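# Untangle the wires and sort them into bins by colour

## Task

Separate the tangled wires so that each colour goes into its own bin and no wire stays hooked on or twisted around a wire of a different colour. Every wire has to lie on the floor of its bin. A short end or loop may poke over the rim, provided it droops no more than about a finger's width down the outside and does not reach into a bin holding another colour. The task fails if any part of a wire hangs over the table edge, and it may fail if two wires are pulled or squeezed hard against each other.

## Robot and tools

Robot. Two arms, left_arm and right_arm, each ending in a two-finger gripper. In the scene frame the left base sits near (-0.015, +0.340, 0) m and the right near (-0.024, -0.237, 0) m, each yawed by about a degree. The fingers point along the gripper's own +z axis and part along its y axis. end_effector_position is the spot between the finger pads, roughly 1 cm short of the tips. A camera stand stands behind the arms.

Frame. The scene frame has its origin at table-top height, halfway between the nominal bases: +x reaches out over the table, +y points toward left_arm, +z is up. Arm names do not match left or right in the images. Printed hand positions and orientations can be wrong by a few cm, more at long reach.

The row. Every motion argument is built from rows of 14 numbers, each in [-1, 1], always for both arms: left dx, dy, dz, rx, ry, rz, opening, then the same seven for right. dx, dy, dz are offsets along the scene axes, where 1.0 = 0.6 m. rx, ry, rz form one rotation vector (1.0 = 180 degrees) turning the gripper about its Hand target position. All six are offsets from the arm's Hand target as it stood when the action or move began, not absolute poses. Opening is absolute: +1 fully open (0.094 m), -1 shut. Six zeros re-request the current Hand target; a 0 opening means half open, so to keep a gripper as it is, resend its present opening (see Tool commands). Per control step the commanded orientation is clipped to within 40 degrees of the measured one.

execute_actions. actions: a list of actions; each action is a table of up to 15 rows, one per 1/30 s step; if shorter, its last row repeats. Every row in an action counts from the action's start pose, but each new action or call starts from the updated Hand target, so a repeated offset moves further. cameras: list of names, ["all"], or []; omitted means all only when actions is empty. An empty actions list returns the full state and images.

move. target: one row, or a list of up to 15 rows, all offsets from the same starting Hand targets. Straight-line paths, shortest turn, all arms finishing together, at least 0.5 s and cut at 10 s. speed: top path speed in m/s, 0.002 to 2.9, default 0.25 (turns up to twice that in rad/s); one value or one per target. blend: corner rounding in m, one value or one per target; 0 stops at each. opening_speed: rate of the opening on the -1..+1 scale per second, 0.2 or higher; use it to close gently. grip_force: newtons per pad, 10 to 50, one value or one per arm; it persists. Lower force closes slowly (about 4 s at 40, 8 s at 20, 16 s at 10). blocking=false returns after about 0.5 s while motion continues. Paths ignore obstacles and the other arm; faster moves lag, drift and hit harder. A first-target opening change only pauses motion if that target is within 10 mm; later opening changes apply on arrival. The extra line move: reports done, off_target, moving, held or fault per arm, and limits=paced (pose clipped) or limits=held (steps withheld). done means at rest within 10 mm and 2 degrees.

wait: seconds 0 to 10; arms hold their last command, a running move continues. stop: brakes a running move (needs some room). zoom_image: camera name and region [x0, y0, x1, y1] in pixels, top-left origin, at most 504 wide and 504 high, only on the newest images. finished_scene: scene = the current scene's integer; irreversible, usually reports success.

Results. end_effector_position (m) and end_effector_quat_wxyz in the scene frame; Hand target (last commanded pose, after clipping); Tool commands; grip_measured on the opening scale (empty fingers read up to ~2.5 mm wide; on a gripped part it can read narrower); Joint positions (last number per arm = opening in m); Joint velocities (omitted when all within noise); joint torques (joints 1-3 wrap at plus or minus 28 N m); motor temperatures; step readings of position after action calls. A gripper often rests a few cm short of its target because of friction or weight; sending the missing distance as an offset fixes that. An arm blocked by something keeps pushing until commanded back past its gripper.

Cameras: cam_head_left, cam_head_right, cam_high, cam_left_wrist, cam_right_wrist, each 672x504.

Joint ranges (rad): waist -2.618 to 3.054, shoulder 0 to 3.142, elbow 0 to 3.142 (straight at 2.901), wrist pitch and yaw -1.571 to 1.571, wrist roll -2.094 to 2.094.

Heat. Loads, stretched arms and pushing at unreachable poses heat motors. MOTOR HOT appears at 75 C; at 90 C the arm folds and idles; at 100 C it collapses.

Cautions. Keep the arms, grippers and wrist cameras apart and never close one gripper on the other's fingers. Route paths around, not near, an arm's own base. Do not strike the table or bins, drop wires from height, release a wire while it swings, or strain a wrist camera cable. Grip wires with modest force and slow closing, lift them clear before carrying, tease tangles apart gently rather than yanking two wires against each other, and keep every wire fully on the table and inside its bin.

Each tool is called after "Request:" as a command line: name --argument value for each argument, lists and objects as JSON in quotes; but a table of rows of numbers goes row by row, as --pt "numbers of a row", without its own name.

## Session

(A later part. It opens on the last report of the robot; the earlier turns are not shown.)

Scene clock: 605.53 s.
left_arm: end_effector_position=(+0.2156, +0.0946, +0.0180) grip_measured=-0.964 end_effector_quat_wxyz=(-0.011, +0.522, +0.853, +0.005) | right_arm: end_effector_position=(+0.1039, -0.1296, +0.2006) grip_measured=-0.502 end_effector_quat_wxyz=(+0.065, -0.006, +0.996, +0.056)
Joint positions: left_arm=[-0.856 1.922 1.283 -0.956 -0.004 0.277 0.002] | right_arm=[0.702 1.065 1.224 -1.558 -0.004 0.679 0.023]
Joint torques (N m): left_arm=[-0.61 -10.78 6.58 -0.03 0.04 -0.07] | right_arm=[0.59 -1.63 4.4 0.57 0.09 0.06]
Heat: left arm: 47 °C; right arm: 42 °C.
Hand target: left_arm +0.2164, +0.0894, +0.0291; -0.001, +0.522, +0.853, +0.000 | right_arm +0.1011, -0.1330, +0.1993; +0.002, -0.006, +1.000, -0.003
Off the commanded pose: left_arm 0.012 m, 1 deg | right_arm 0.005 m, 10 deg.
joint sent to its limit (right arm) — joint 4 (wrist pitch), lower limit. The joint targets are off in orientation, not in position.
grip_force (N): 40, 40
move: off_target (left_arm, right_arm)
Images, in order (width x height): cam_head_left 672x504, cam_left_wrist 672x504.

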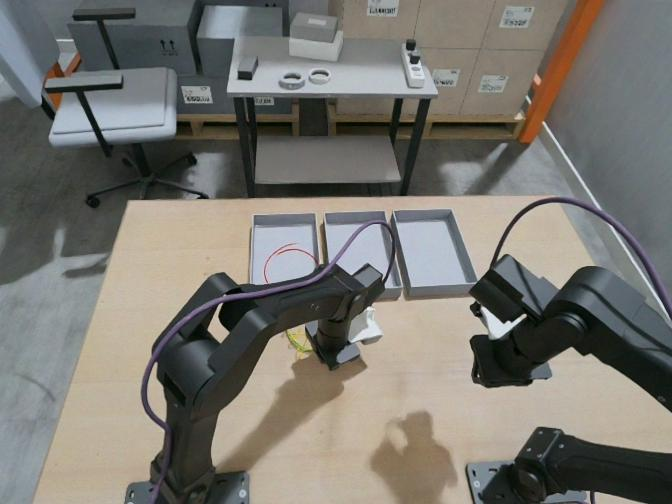

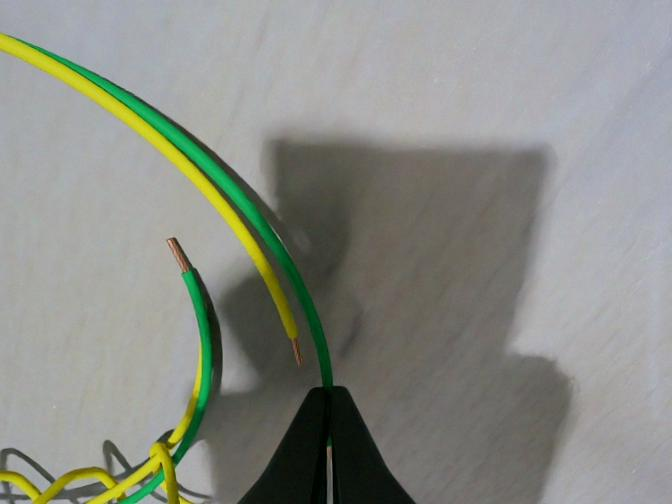

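Request:
move --pt "0.08 0.02 0.2 0 0 0 -1 0 0 0 0 0 0 -0.5" --pt "0.12 0.2 0.24 0 0 0 -1 0 0 0 0 0 0 -0.5" --pt "0.1 0.42 0.15 0 0 0.2 -1 0 0 0 0 0 0 -0.5" --speed 0.08 --blend 0.04 --cameras '["cam_left_wrist","cam_head_left","cam_high"]'

Scene clock: 623.87 s.
left_arm: end_effector_position=(+0.2756, +0.3406, +0.1163) grip_measured=-0.964 end_effector_quat_wxyz=(-0.014, +0.239, +0.971, -0.001) | right_arm: end_effector_position=(+0.1039, -0.1296, +0.2006) grip_measured=-0.502 end_effector_quat_wxyz=(+0.065, -0.006, +0.996, +0.056)
Joint positions: left_arm=[-0.039 1.669 1.372 -1.3 -0.004 0.478 0.002] | right_arm=[0.702 1.065 1.224 -1.558 -0.004 0.679 0.023]
Joint torques (N m): left_arm=[0.44 -8.94 4.6 0.32 0.07 -0.04] | right_arm=[0.59 -1.62 4.4 0.57 0.08 0.06]
Heat: left arm: 49 °C; right arm: 40 °C.
Hand target: left_arm +0.2764, +0.3413, +0.1192; +0.000, +0.233, +0.972, +0.000 | right_arm +0.1011, -0.1330, +0.1993; +0.002, -0.006, +1.000, -0.003
Off the commanded pose: left_arm 0.003 m, 2 deg | right_arm 0.005 m, 10 deg.
joint sent to its limit (right arm) — joint 4 (wrist pitch), lower limit. The joint targets are off in orientation, not in position.
grip_force (N): 40, 40
move: off_target (right_arm)
Images, in order (width x height): cam_head_left 672x504, cam_high 672x504, cam_left_wrist 672x504.

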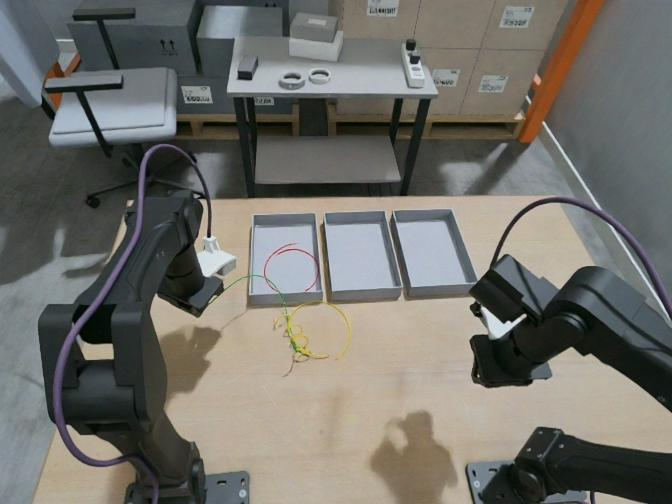

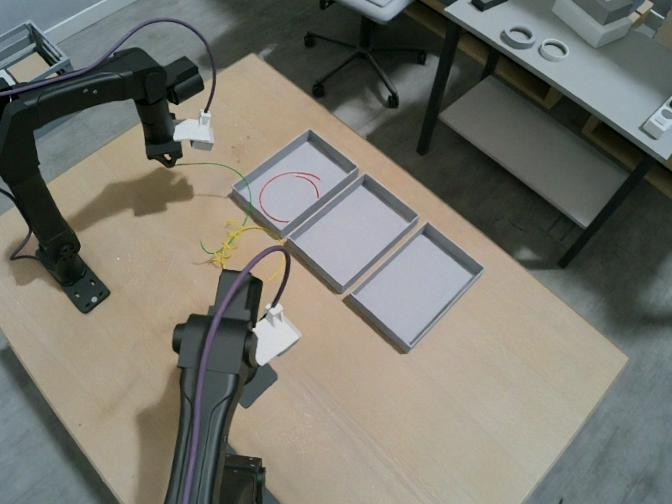

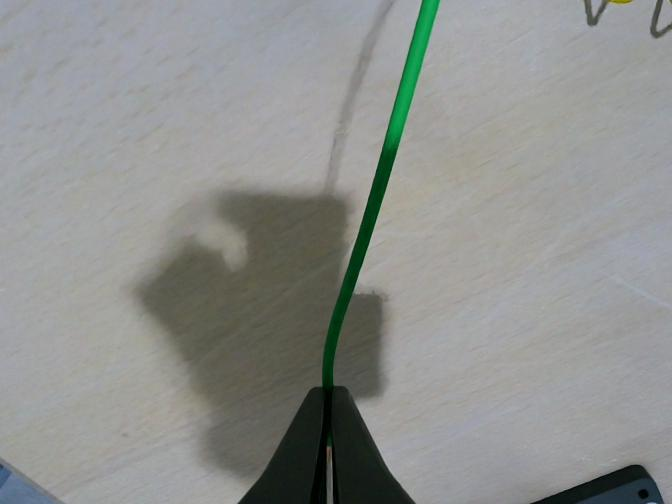

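Green peeled. Look at the spiral.

Request:
zoom_image --camera "cam_head_left" --region '[220, 250, 380, 390]'

Request:
zoom_image --camera "cam_high" --region '[160, 150, 300, 290]'

Scaled by 3.150 from the camera's 672x504 image, which has a finer 960x720 frame.

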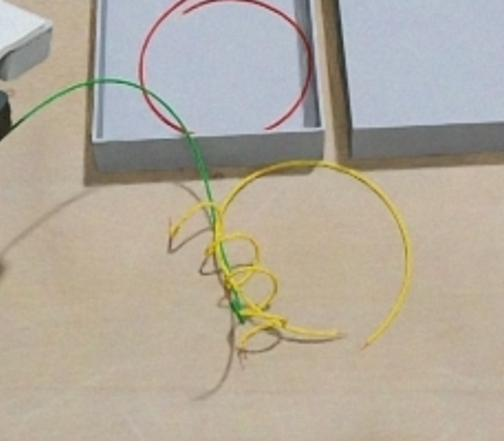

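Scaled by 3.600 from the camera's 672x504 image, which has a finer 960x720 frame.

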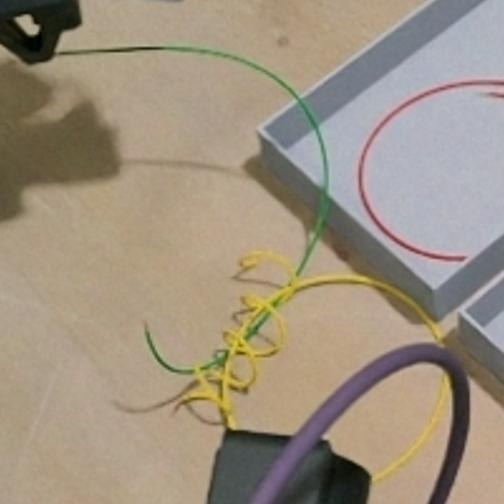

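Request:
move --target '[0,0,0,0,0,0,-1,0.26,0.265,-0.08,0,0,0,-0.5]' --speed 0.15 --cameras '["cam_right_wrist","cam_head_left"]'

Scene clock: 640.47 s.
left_arm: end_effector_position=(+0.2757, +0.3406, +0.1163) grip_measured=-0.964 end_effector_quat_wxyz=(-0.013, +0.239, +0.971, -0.001) | right_arm: end_effector_position=(+0.2547, +0.0229, +0.1496) grip_measured=-0.502 end_effector_quat_wxyz=(-0.002, -0.007, +1.000, +0.000)
Joint positions: left_arm=[-0.039 1.669 1.372 -1.3 -0.004 0.478 0.002] | right_arm=[0.759 2.016 1.949 -1.507 -0.003 0.734 0.023]
Joint torques (N m): left_arm=[0.62 -9.02 4.68 0.32 0.07 -0.09] | right_arm=[0.55 -8.12 8.21 0.1 0.08 0.07]
Heat: left arm: 49 °C; right arm: 40 °C.
Hand target: left_arm +0.2764, +0.3413, +0.1192; +0.000, +0.233, +0.972, +0.000 | right_arm +0.2571, +0.0260, +0.1512; +0.002, -0.006, +1.000, -0.004
Off the commanded pose: left_arm 0.003 m, 2 deg | right_arm 0.004 m, 1 deg.
grip_force (N): 40, 40
move: done
Images, in order (width x height): cam_head_left 672x504, cam_right_wrist 672x504.

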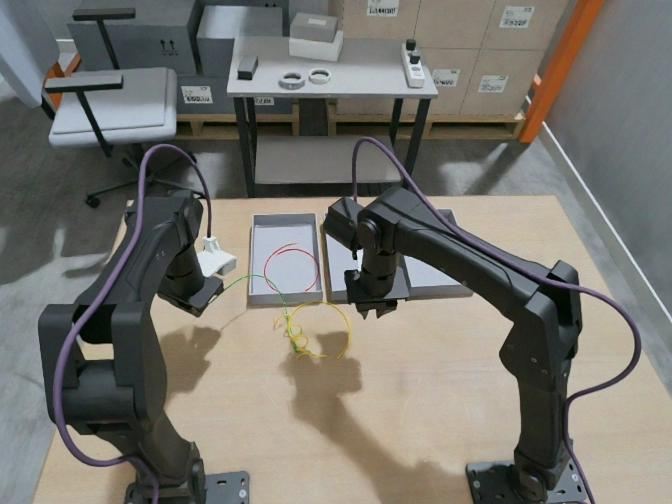

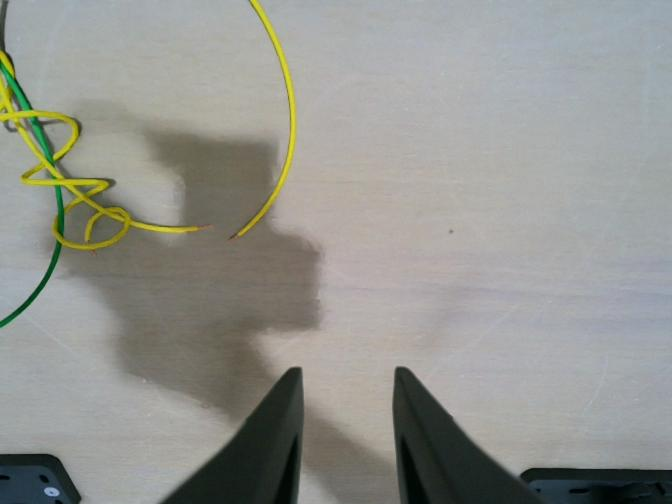

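Request:
move --pt "0 0 0 0 0 0 -1 0.07 0.034 -0.15 0 0 0 -0.5" --pt "0 0 0 0 0 0 -1 0.07 0.034 -0.25 0 0 0 -0.5" --speed 0.1 --blend 0.02 --cameras '["cam_right_wrist"]'

Scene clock: 653.83 s.
left_arm: end_effector_position=(+0.2757, +0.3406, +0.1163) grip_measured=-0.964 end_effector_quat_wxyz=(-0.013, +0.239, +0.971, -0.001) | right_arm: end_effector_position=(+0.2948, +0.0491, +0.0184) grip_measured=-0.502 end_effector_quat_wxyz=(+0.001, -0.008, +1.000, +0.003)
Joint positions: left_arm=[-0.039 1.669 1.372 -1.3 -0.004 0.478 0.002] | right_arm=[0.74 2.231 1.758 -1.092 -0.003 0.713 0.023]
Joint torques (N m): left_arm=[0.61 -8.94 4.75 0.31 0.08 -0.09] | right_arm=[-0.5 -8.88 3.97 0.74 0.08 -0.05]
Heat: left arm: 48 °C; right arm: 42 °C.
Hand target: left_arm +0.2764, +0.3413, +0.1192; +0.000, +0.233, +0.972, +0.000 | right_arm +0.2990, +0.0464, +0.0012; +0.002, -0.006, +1.000, -0.004
Off the commanded pose: left_arm 0.003 m, 2 deg | right_arm 0.018 m, 1 deg.
grip_force (N): 40, 40
move: off_target (right_arm)
Images, in order (width x height): cam_right_wrist 672x504.

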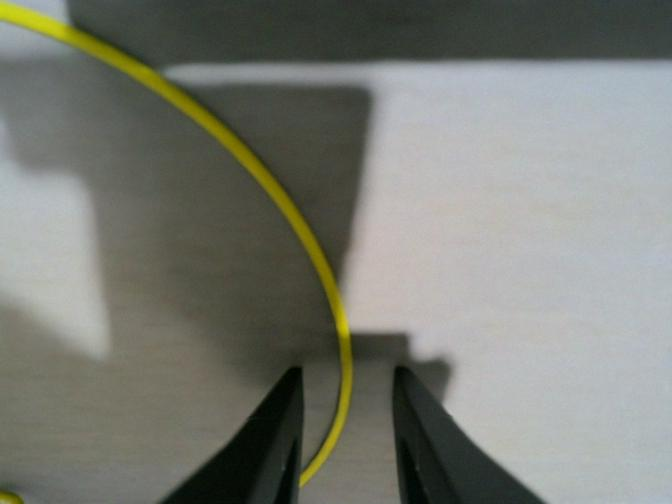

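Close, then pull left.

Request:
move --target '[0,0,0,0,0,0,-1,0,0,-0.01,0,0,0,-1]' --opening_speed 0.4 --cameras '["cam_right_wrist"]'

Request:
move --target '[0,0.1,0.1,0,0,0,-1,0,0,0,0,0,0,-1]' --speed 0.06 --cameras '["cam_head_left","cam_right_wrist"]'

Request:
zoom_image --camera "cam_head_left" --region '[200, 250, 360, 390]'

Scene clock: 672.60 s.
left_arm: end_effector_position=(+0.2757, +0.3406, +0.1163) grip_measured=-0.964 end_effector_quat_wxyz=(-0.013, +0.239, +0.971, -0.001) | right_arm: end_effector_position=(+0.2991, +0.0531, +0.0183) grip_measured=-0.960 end_effector_quat_wxyz=(+0.010, -0.008, +1.000, +0.011)
Joint positions: left_arm=[-0.039 1.669 1.372 -1.3 -0.004 0.478 0.002] | right_arm=[0.74 2.231 1.757 -1.068 -0.004 0.713 0.002]
Joint torques (N m): left_arm=[0.54 -9.13 4.42 0.37 0.1 -0.07] | right_arm=[-0.5 -8.38 3.02 0.74 0.08 -0.05]
Heat: left arm: 48 °C; right arm: 42 °C.
Hand target: left_arm +0.2764, +0.3413, +0.1192; +0.000, +0.233, +0.972, +0.000 | right_arm +0.2991, +0.0465, -0.0047; +0.002, -0.007, +1.000, -0.003
Off the commanded pose: left_arm 0.003 m, 2 deg | right_arm 0.024 m, 2 deg.
grip_force (N): 40, 40
move: off_target (right_arm)
Images, in order (width x height): cam_right_wrist 672x504.

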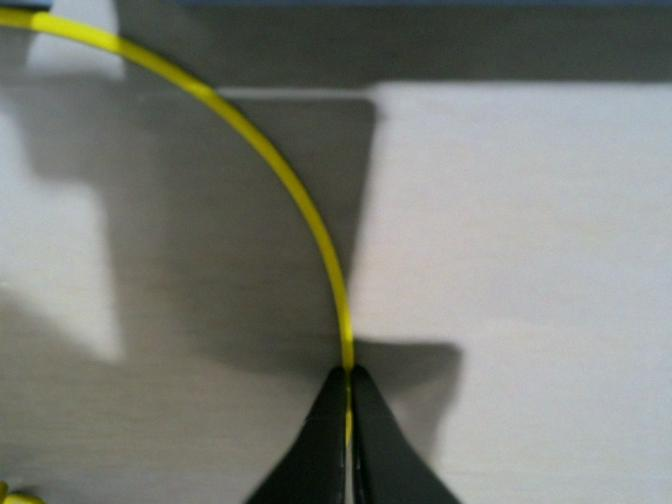

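Scene clock: 674.63 s.
left_arm: end_effector_position=(+0.2769, +0.4007, +0.1785) grip_measured=-0.964 end_effector_quat_wxyz=(+0.006, +0.231, +0.973, +0.005) | right_arm: end_effector_position=(+0.2991, +0.0531, +0.0183) grip_measured=-0.961 end_effector_quat_wxyz=(+0.010, -0.008, +1.000, +0.011)
Joint positions: left_arm=[0.164 1.674 1.625 -1.507 -0.004 0.664 0.002] | right_arm=[0.74 2.231 1.757 -1.068 -0.004 0.713 0.002]
Joint torques (N m): left_arm=[0.57 -5.75 6.65 0.05 -0.03 0.06] | right_arm=[-0.5 -8.38 3 0.74 0.08 -0.04]
Heat: left arm: 48 °C; right arm: 42 °C.
Hand target: left_arm +0.2764, +0.4014, +0.1792; +0.000, +0.233, +0.972, +0.000 | right_arm +0.2991, +0.0465, -0.0047; +0.002, -0.007, +1.000, -0.003
Off the commanded pose: left_arm 0.001 m, 1 deg | right_arm 0.024 m, 2 deg.
grip_force (N): 40, 40
move: off_target (right_arm)
Images, in order (width x height): cam_head_left 672x504, cam_right_wrist 672x504.

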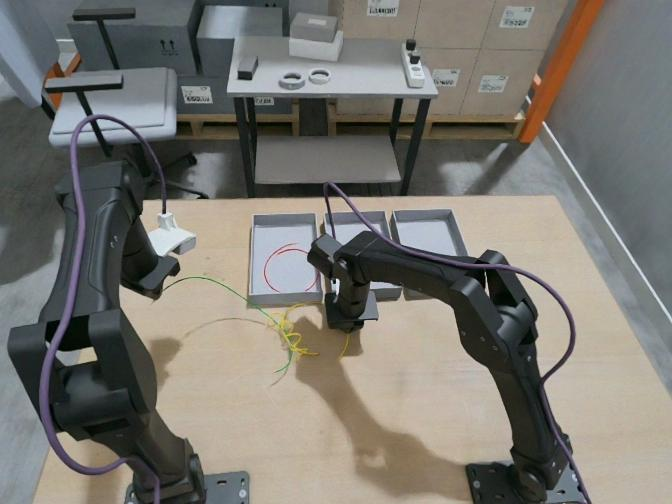

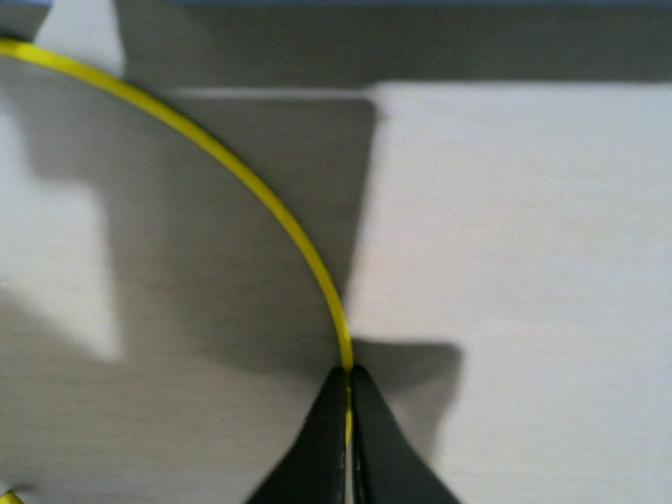

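Scaled by 3.150 from the camera's 672x504 image, which has a finer 960x720 frame.

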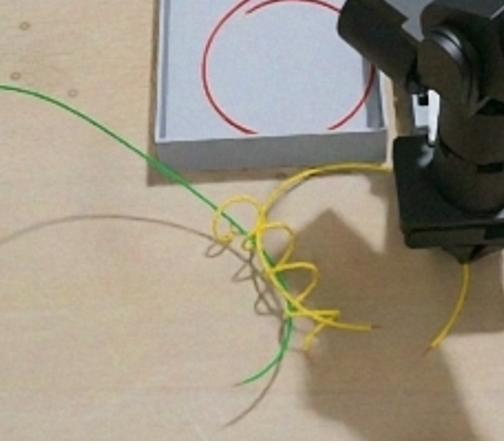

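Continue pulling.

Request:
move --target '[0,0.1,0.06,0,0,0,-1,0,0,0,0,0,0,-1]' --speed 0.06 --cameras '["cam_head_left"]'

Request:
zoom_image --camera "cam_head_left" --region '[200, 250, 360, 390]'

Request:
move --target '[0,0.08,0.1,0,0,0,-1,0,0,0,0,0,0,-1]' --speed 0.06 --cameras '["cam_head_left","cam_high"]'

Request:
zoom_image --camera "cam_head_left" --region '[200, 250, 360, 390]'

Scene clock: 687.43 s.
left_arm: end_effector_position=(+0.2780, +0.4613, +0.2106) grip_measured=-0.964 end_effector_quat_wxyz=(+0.041, +0.230, +0.972, +0.032) | right_arm: end_effector_position=(+0.2991, +0.0531, +0.0183) grip_measured=-0.961 end_effector_quat_wxyz=(+0.010, -0.008, +1.000, +0.011)
Joint positions: left_arm=[0.352 1.692 1.77 -1.545 -0.004 0.852 0.002] | right_arm=[0.74 2.231 1.757 -1.068 -0.004 0.713 0.002]
Joint torques (N m): left_arm=[0.47 -7.05 6.57 0.24 0.04 0.05] | right_arm=[-0.49 -8.38 3 0.74 0.08 -0.05]
Heat: left arm: 48 °C; right arm: 42 °C.
Hand target: left_arm +0.2765, +0.4614, +0.2152; +0.000, +0.233, +0.972, +0.000 | right_arm +0.2991, +0.0465, -0.0047; +0.002, -0.007, +1.000, -0.003
Off the commanded pose: left_arm 0.005 m, 6 deg | right_arm 0.024 m, 2 deg.
joint sent to its limit (left arm) — joint 4 (wrist pitch), lower limit. The joint targets are off in orientation, not in position.
grip_force (N): 40, 40
move: off_target (left_arm, right_arm)
Images, in order (width x height): cam_head_left 672x504.

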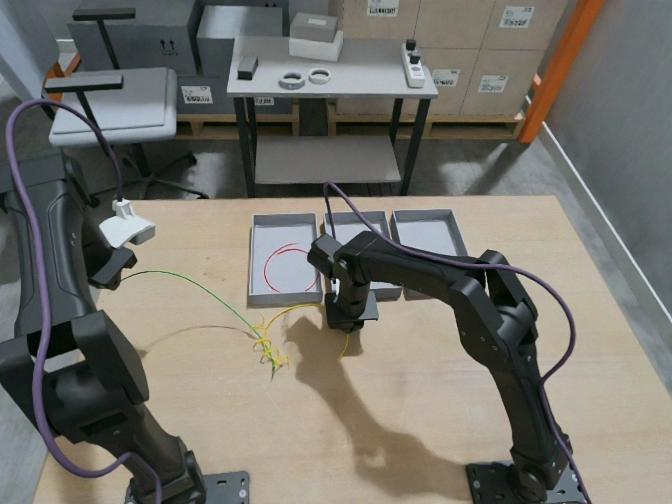

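Scaled by 3.150 from the camera's 672x504 image, which has a finer 960x720 frame.

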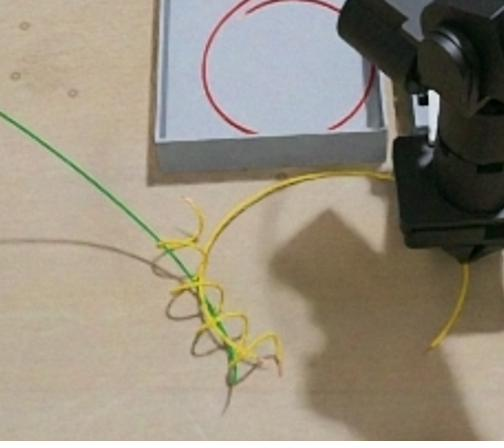

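Scene clock: 689.27 s.
left_arm: end_effector_position=(+0.2814, +0.5107, +0.2648) grip_measured=-0.964 end_effector_quat_wxyz=(+0.107, +0.229, +0.962, +0.102) | right_arm: end_effector_position=(+0.2991, +0.0531, +0.0183) grip_measured=-0.961 end_effector_quat_wxyz=(+0.010, -0.008, +1.000, +0.011)
Joint positions: left_arm=[0.482 1.682 1.953 -1.546 -0.004 0.985 0.002] | right_arm=[0.74 2.231 1.757 -1.068 -0.004 0.713 0.002]
Joint torques (N m): left_arm=[0.5 -8.36 6.57 0.59 0.1 0.03] | right_arm=[-0.51 -8.38 3.02 0.74 0.08 -0.04]
Heat: left arm: 47 °C; right arm: 42 °C.
Hand target: left_arm +0.2765, +0.5094, +0.2752; +0.000, +0.233, +0.972, +0.000 | right_arm +0.2991, +0.0465, -0.0047; +0.002, -0.007, +1.000, -0.003
Off the commanded pose: left_arm 0.012 m, 17 deg | right_arm 0.024 m, 2 deg.
joint sent to its limit (left arm) — joint 4 (wrist pitch), lower limit. The joint targets are off in orientation, not in position.
grip_force (N): 40, 40
move: off_target (left_arm, right_arm)
Images, in order (width x height): cam_head_left 672x504, cam_high 672x504.

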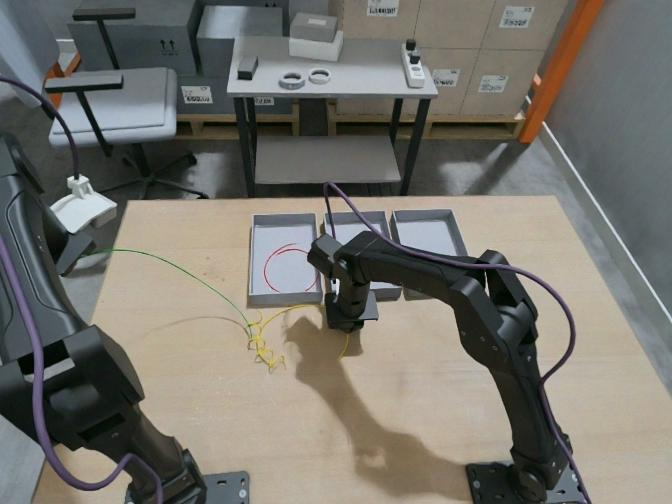

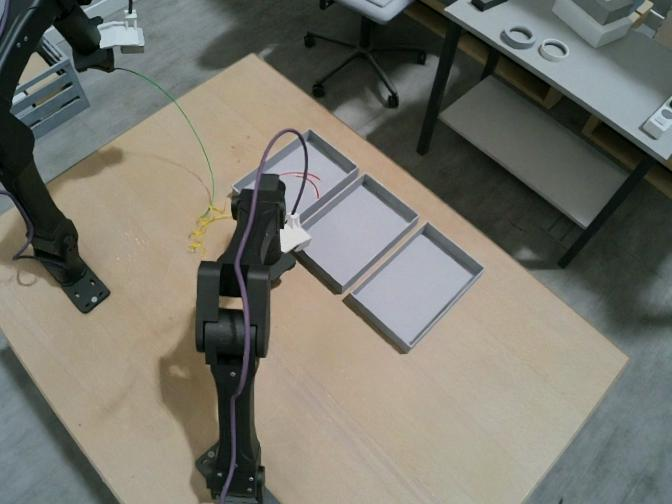

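Scaled by 3.150 from the camera's 672x504 image, which has a finer 960x720 frame.

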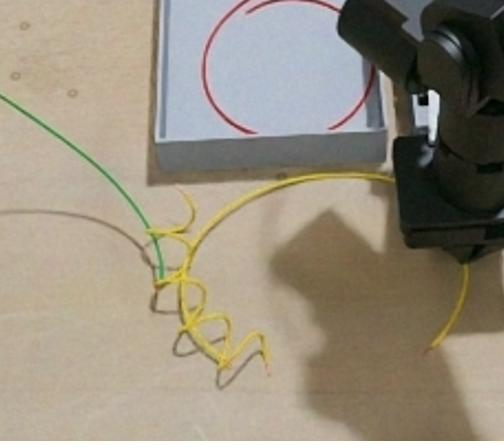

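Works; a few cm left.

Request:
move --target '[0,0.03,0.13,0,0,0,-1,0,0,0,0,0,0,-1]' --speed 0.06 --cameras '["cam_head_left","cam_high"]'

Request:
zoom_image --camera "cam_head_left" --region '[60, 200, 360, 390]'

Scene clock: 703.57 s.
left_arm: end_effector_position=(+0.2834, +0.5297, +0.3437) grip_measured=-0.964 end_effector_quat_wxyz=(+0.189, +0.223, +0.936, +0.196) | right_arm: end_effector_position=(+0.2991, +0.0531, +0.0183) grip_measured=-0.961 end_effector_quat_wxyz=(+0.010, -0.008, +1.000, +0.011)
Joint positions: left_arm=[0.526 1.65 2.178 -1.546 -0.004 1.031 0.002] | right_arm=[0.74 2.231 1.757 -1.068 -0.004 0.713 0.002]
Joint torques (N m): left_arm=[0.49 -7.66 5.94 0.95 0.06 0.02] | right_arm=[-0.51 -8.38 3 0.74 0.08 -0.04]
Heat: left arm: 46 °C; right arm: 42 °C.
Hand target: left_arm +0.2764, +0.5274, +0.3532; -0.001, +0.233, +0.972, +0.000 | right_arm +0.2991, +0.0465, -0.0047; +0.002, -0.007, +1.000, -0.003
Off the commanded pose: left_arm 0.012 m, 32 deg | right_arm 0.024 m, 2 deg.
joint sent to its limit (left arm) — joint 4 (wrist pitch), lower limit. The joint targets are off in orientation, not in position.
grip_force (N): 40, 40
move: off_target (left_arm, right_arm)
Images, in order (width x height): cam_head_left 672x504, cam_high 672x504.

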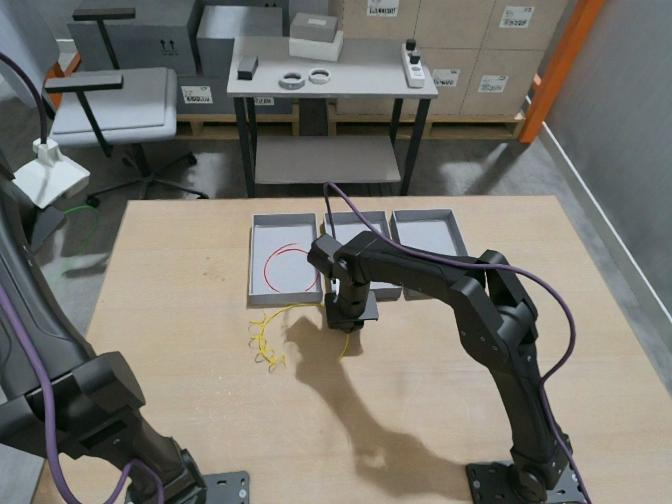

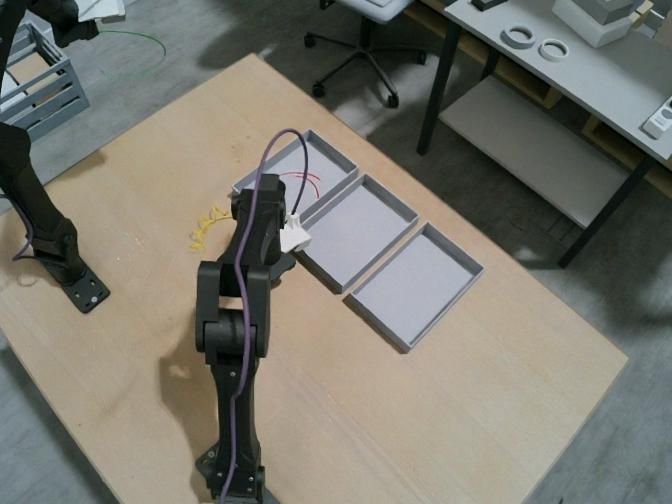

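Scaled by 1.680 from the camera's 672x504 image, which has a finer 960x720 frame.

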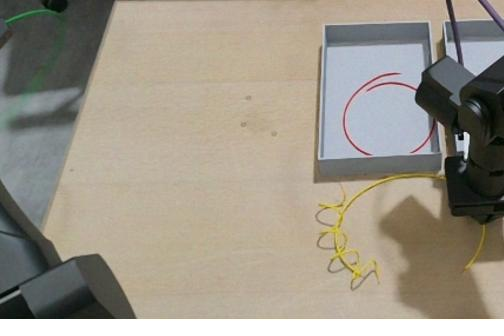

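Request:
move --target '[0.03,-0.2,0.05,0,0,0,-1,0,0,0,0,0,0,-1]' --speed 0.15 --cameras '["cam_head_left","cam_high","cam_left_wrist"]'

Scene clock: 720.00 s.
left_arm: end_effector_position=(+0.3015, +0.4105, +0.3797) grip_measured=-0.964 end_effector_quat_wxyz=(+0.289, +0.227, +0.917, +0.152) | right_arm: end_effector_position=(+0.2991, +0.0531, +0.0183) grip_measured=-0.961 end_effector_quat_wxyz=(+0.010, -0.008, +1.000, +0.011)
Joint positions: left_arm=[0.169 1.53 2.17 -1.546 -0.023 0.697 0.002] | right_arm=[0.74 2.231 1.757 -1.068 -0.004 0.713 0.002]
Joint torques (N m): left_arm=[0.1 -5.7 4.79 1.21 0.1 -0.1] | right_arm=[-0.5 -8.38 3 0.74 0.08 -0.05]
Heat: left arm: 46 °C; right arm: 42 °C.
Hand target: left_arm +0.2944, +0.4074, +0.3832; -0.001, +0.233, +0.972, +0.000 | right_arm +0.2991, +0.0465, -0.0047; +0.002, -0.007, +1.000, -0.003
Off the commanded pose: left_arm 0.009 m, 38 deg | right_arm 0.024 m, 2 deg.
joint sent to its limit (left arm) — joint 4 (wrist pitch), lower limit. The joint targets are off in orientation, not in position.
grip_force (N): 40, 40
move: off_target (left_arm, right_arm)
Images, in order (width x height): cam_head_left 672x504, cam_high 672x504, cam_left_wrist 672x504.

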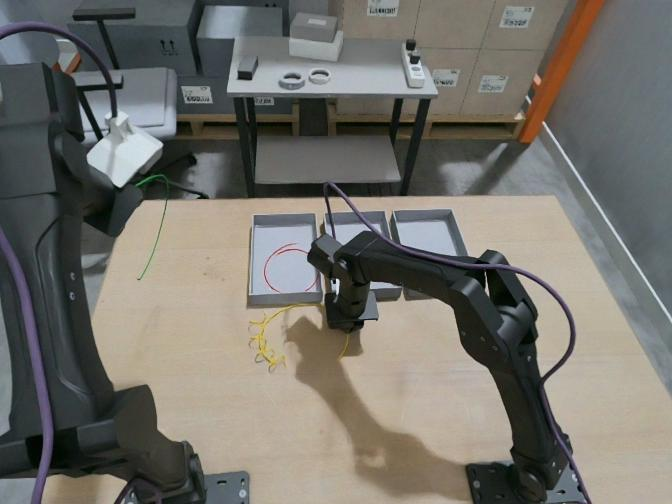

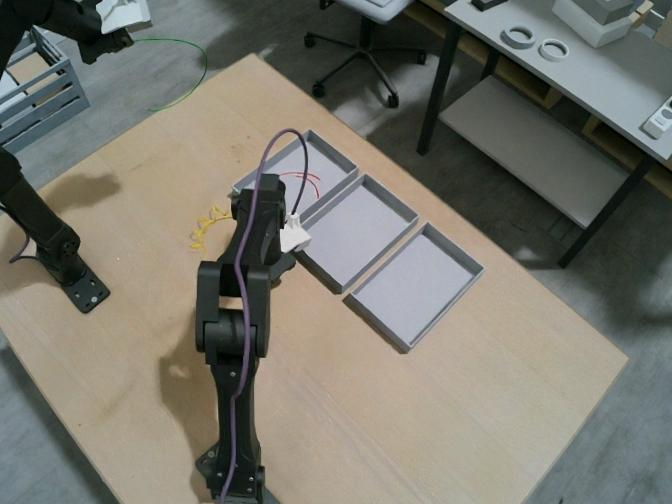

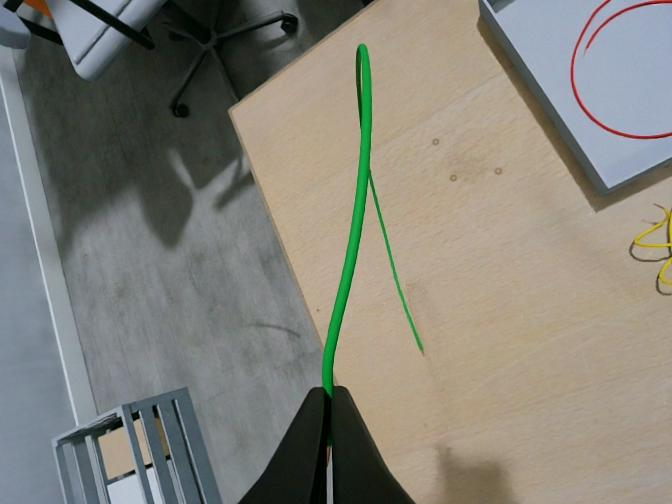

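Request:
move --pt "0 0 0 0 0 0 -1 0 0 0.3 0 0 0 -1" --pt "0 0 0 0 0 0 -1 0.0 -0.1 0.58 0 0 0 -1" --speed 0.15 --blend 0.03 --cameras '["cam_head_left","cam_high","cam_right_wrist"]'

Scene clock: 736.33 s.
left_arm: end_effector_position=(+0.3015, +0.4105, +0.3797) grip_measured=-0.964 end_effector_quat_wxyz=(+0.289, +0.227, +0.918, +0.151) | right_arm: end_effector_position=(+0.3019, -0.0082, +0.3297) grip_measured=-0.962 end_effector_quat_wxyz=(+0.214, -0.004, +0.965, +0.151)
Joint positions: left_arm=[0.169 1.53 2.17 -1.546 -0.022 0.696 0.002] | right_arm=[0.62 1.827 2.337 -1.55 -0.004 0.602 0.002]
Joint torques (N m): left_arm=[-0.03 -5.74 4.64 1.17 0.1 -0.11] | right_arm=[-0.28 -8.8 6.82 1.15 0.03 -0.09]
Heat: left arm: 45 °C; right arm: 43 °C.
Hand target: left_arm +0.2945, +0.4075, +0.3825; +0.292, +0.224, +0.918, +0.146 (not the last commanded pose) | right_arm +0.2991, -0.0134, +0.3431; +0.001, -0.006, +1.000, -0.003
Off the commanded pose: left_arm 0.009 m, 38 deg | right_arm 0.015 m, 30 deg.
joint sent to its limit (right arm) — joint 4 (wrist pitch), lower limit. The joint targets are off in orientation, not in position.
grip_force (N): 40, 40
move: off_target (left_arm, right_arm)
Images, in order (width x height): cam_head_left 672x504, cam_high 672x504, cam_right_wrist 672x504.

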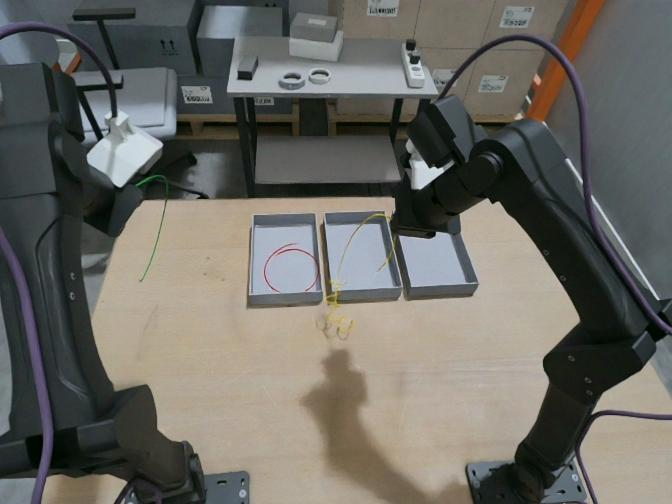

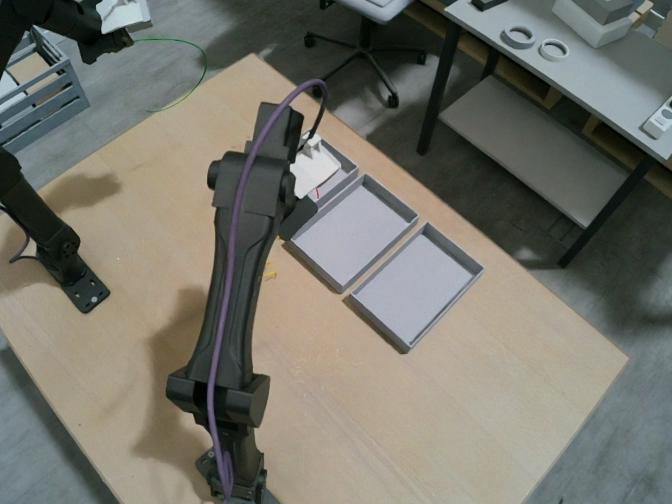

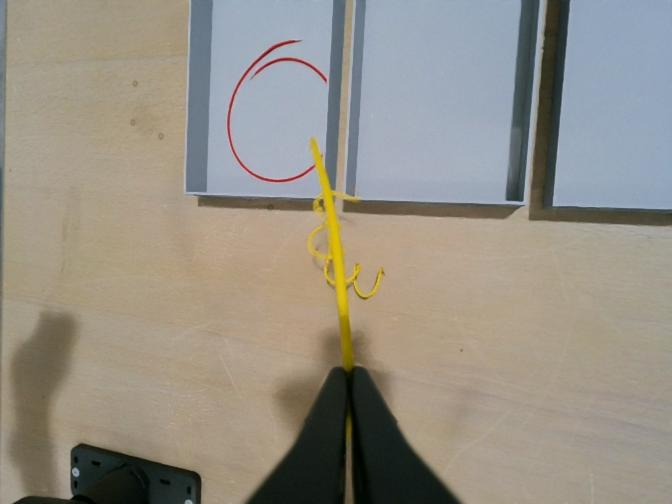

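Request:
move --pt "0 0 0 0 0 0 -1 -0.05 -0.2 0.1 0 0 0 -1" --pt "0 0 0 0 0 0 -1 0.18 -0.31 0.08 0 0 0 -1" --speed 0.15 --blend 0.04 --cameras '["cam_head_left","cam_high","cam_right_wrist"]'

Scene clock: 752.73 s.
left_arm: end_effector_position=(+0.3015, +0.4105, +0.3797) grip_measured=-0.964 end_effector_quat_wxyz=(+0.289, +0.227, +0.918, +0.151) | right_arm: end_effector_position=(+0.4049, -0.1983, +0.3878) grip_measured=-0.962 end_effector_quat_wxyz=(+0.362, -0.001, +0.931, +0.039)
Joint positions: left_arm=[0.169 1.53 2.17 -1.546 -0.022 0.696 0.002] | right_arm=[0.092 1.953 2.686 -1.558 -0.018 0.085 0.002]
Joint torques (N m): left_arm=[-0.03 -5.94 4.71 1.09 0.13 -0.11] | right_arm=[0.13 -6.72 6.34 1.56 0.06 -0.06]
Heat: left arm: 45 °C; right arm: 43 °C.
Hand target: left_arm +0.2945, +0.4075, +0.3825; +0.292, +0.224, +0.918, +0.146 | right_arm +0.4071, -0.1994, +0.3912; +0.024, -0.006, +1.000, -0.001
Off the commanded pose: left_arm 0.008 m, 1 deg | right_arm 0.004 m, 43 deg; orientation clipped.
joint sent to its limit (right arm) — joint 4 (wrist pitch), lower limit. The joint targets are off in orientation, not in position.
grip_force (N): 40, 40
move: off_target (right_arm); limits=paced
Images, in order (width x height): cam_head_left 672x504, cam_high 672x504, cam_right_wrist 672x504.

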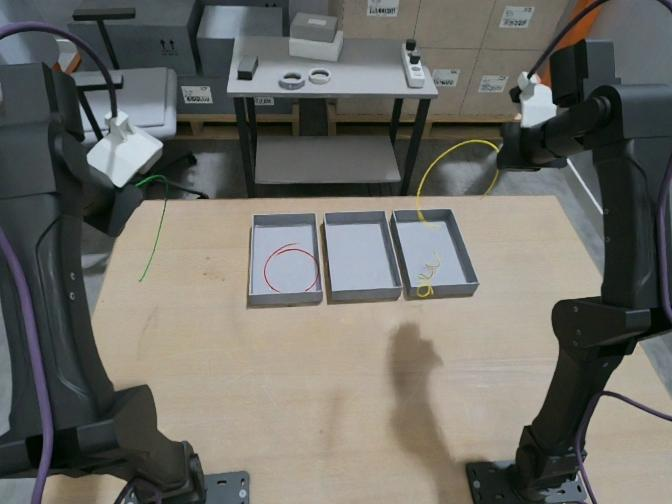

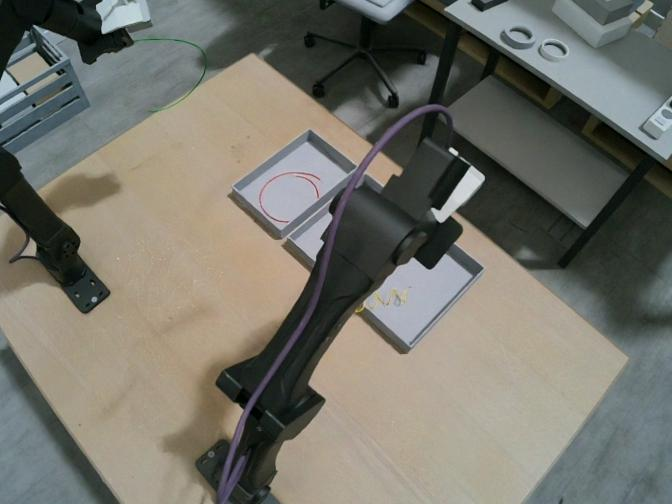

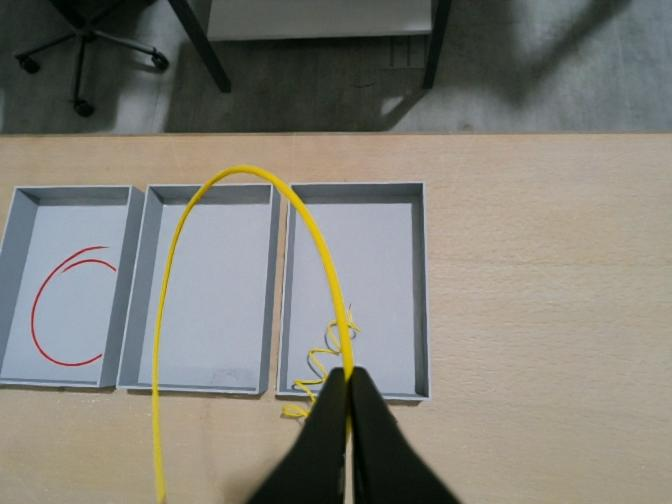

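Request:
zoom_image --camera "cam_head_left" --region '[390, 120, 520, 310]'

Request:
zoom_image --camera "cam_high" --region '[330, 220, 480, 350]'

Scaled by 2.653 from the camera's 672x504 image, which has a finer 960x720 frame.

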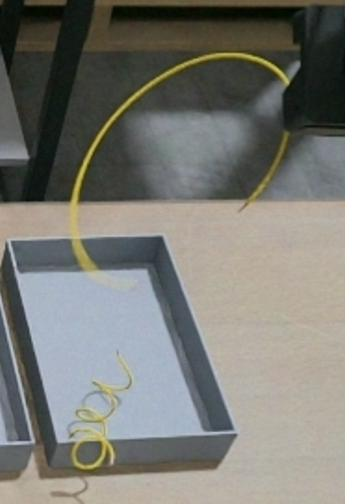

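Scaled by 3.360 from the camera's 672x504 image, which has a finer 960x720 frame.

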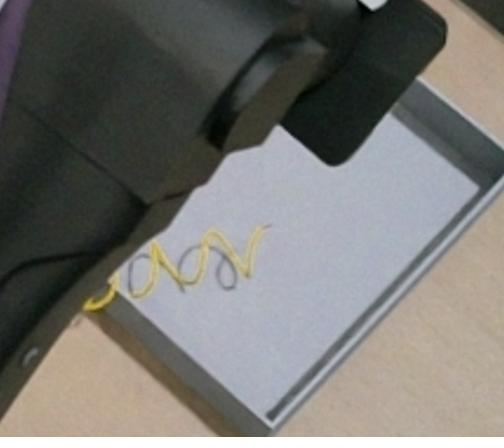

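Request:
move --pt "0 0 0 0 0 0 -1 0.12 -0.08 -0.02 0 0 0 -1" --pt "0 0 0 0 0 0 -1 0.15 -0.09 -0.28 0 0 0 -1" --speed 0.15 --blend 0.04 --cameras '["cam_head_left","cam_high","cam_right_wrist"]'

Scene clock: 782.17 s.
left_arm: end_effector_position=(+0.3015, +0.4105, +0.3797) grip_measured=-0.964 end_effector_quat_wxyz=(+0.289, +0.227, +0.918, +0.151) | right_arm: end_effector_position=(+0.4971, -0.2480, +0.2355) grip_measured=-0.962 end_effector_quat_wxyz=(+0.233, -0.006, +0.973, +0.000)
Joint positions: left_arm=[0.169 1.53 2.17 -1.546 -0.022 0.696 0.002] | right_arm=[-0.016 2.392 2.841 -1.551 -0.016 -0.036 0.002]
Joint torques (N m): left_arm=[-0.02 -5.91 4.68 1.14 0.07 -0.11] | right_arm=[-0.51 -10.28 4.66 1.05 0.08 -0.06]
Motor temperatures (°C): left_arm=[33 43 45 36 32 33 37] | right_arm=[31 44 40 38 34 32 36]
Heat: left arm: 45 °C; right arm: 44 °C.
Hand target: left_arm +0.2945, +0.4075, +0.3825; +0.292, +0.224, +0.918, +0.146 | right_arm +0.4972, -0.2534, +0.2232; +0.024, -0.006, +1.000, -0.001
Off the commanded pose: left_arm 0.008 m, 1 deg | right_arm 0.013 m, 24 deg.
elbow stopped short (right arm): the move would have taken joint 3 (elbow) straighter than the controller allows.
joint sent to its limit (right arm) — joint 4 (wrist pitch), lower limit. The joint targets are off in orientation, not in position.
grip_force (N): 40, 40
move: off_target (right_arm); limits=paced
Images, in order (width x height): cam_head_left 672x504, cam_high 672x504, cam_right_wrist 672x504.

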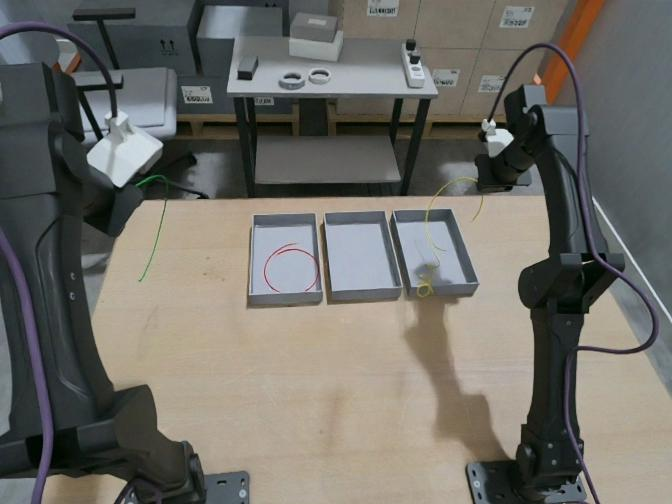

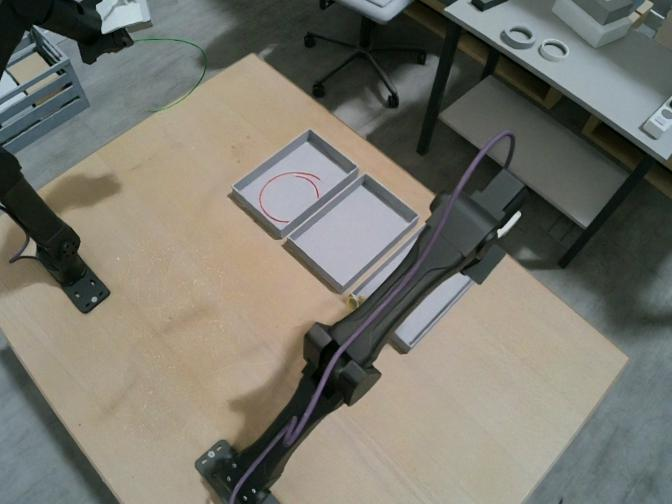

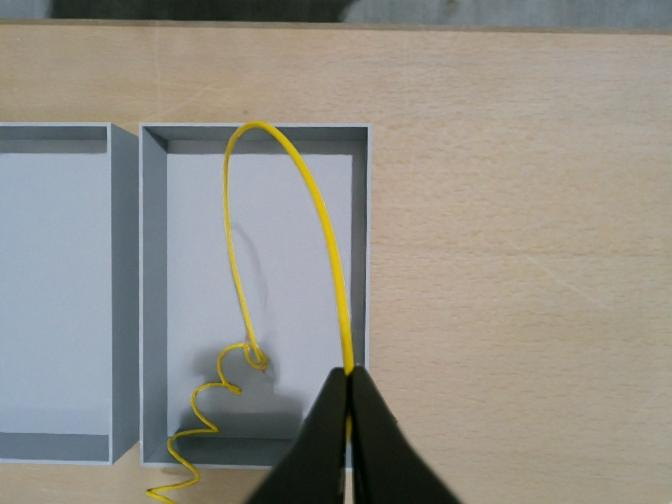

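Request:
move --pt "0 0 0 0 0 0 -1 0.08 0.03 0.05 0 0 0 -1" --pt "0 0 0 0 0 0 -1 0.08 0.035 -0.13 0 0 0 -1" --speed 0.1 --blend 0.02 --cameras '["cam_head_left","cam_high","cam_right_wrist"]'

Scene clock: 803.40 s.
left_arm: end_effector_position=(+0.3015, +0.4105, +0.3797) grip_measured=-0.964 end_effector_quat_wxyz=(+0.289, +0.227, +0.918, +0.151) | right_arm: end_effector_position=(+0.5430, -0.2347, +0.1494) grip_measured=-0.962 end_effector_quat_wxyz=(+0.207, -0.006, +0.978, +0.003)
Joint positions: left_arm=[0.169 1.53 2.17 -1.546 -0.022 0.696 0.002] | right_arm=[0.012 2.584 2.841 -1.412 -0.008 -0.011 0.002]
Joint torques (N m): left_arm=[0.08 -5.67 4.59 1.13 0.12 -0.08] | right_arm=[0.58 -11.63 7.79 0.96 0.06 0.07]
Heat: left arm: 45 °C; right arm: 48 °C.
Hand target: left_arm +0.2945, +0.4075, +0.3825; +0.292, +0.224, +0.918, +0.146 | right_arm +0.5452, -0.2325, +0.1453; +0.024, -0.006, +1.000, -0.001
Off the commanded pose: left_arm 0.008 m, 1 deg | right_arm 0.005 m, 21 deg.
elbow stopped short (right arm): the move would have taken joint 3 (elbow) straighter than the controller allows.
grip_force (N): 40, 40
move: off_target (right_arm)
Images, in order (width x height): cam_head_left 672x504, cam_high 672x504, cam_right_wrist 672x504.

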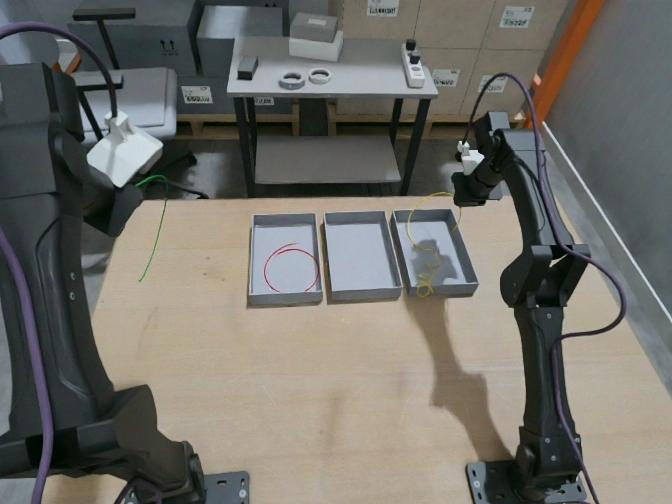

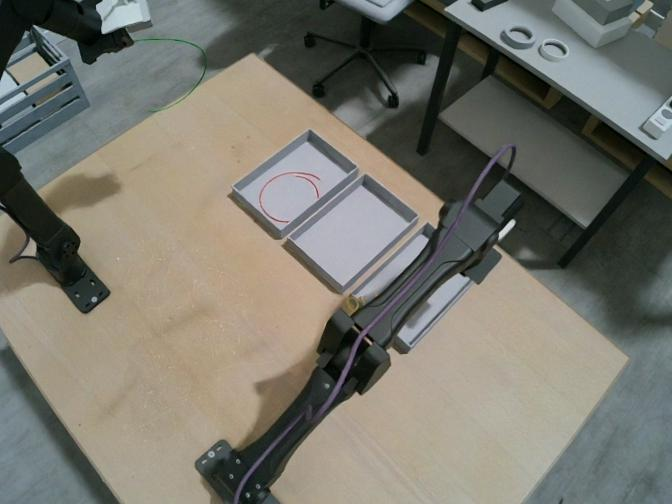

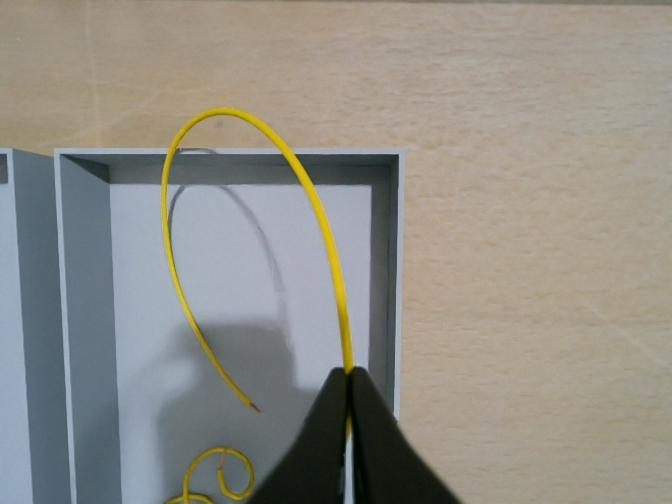

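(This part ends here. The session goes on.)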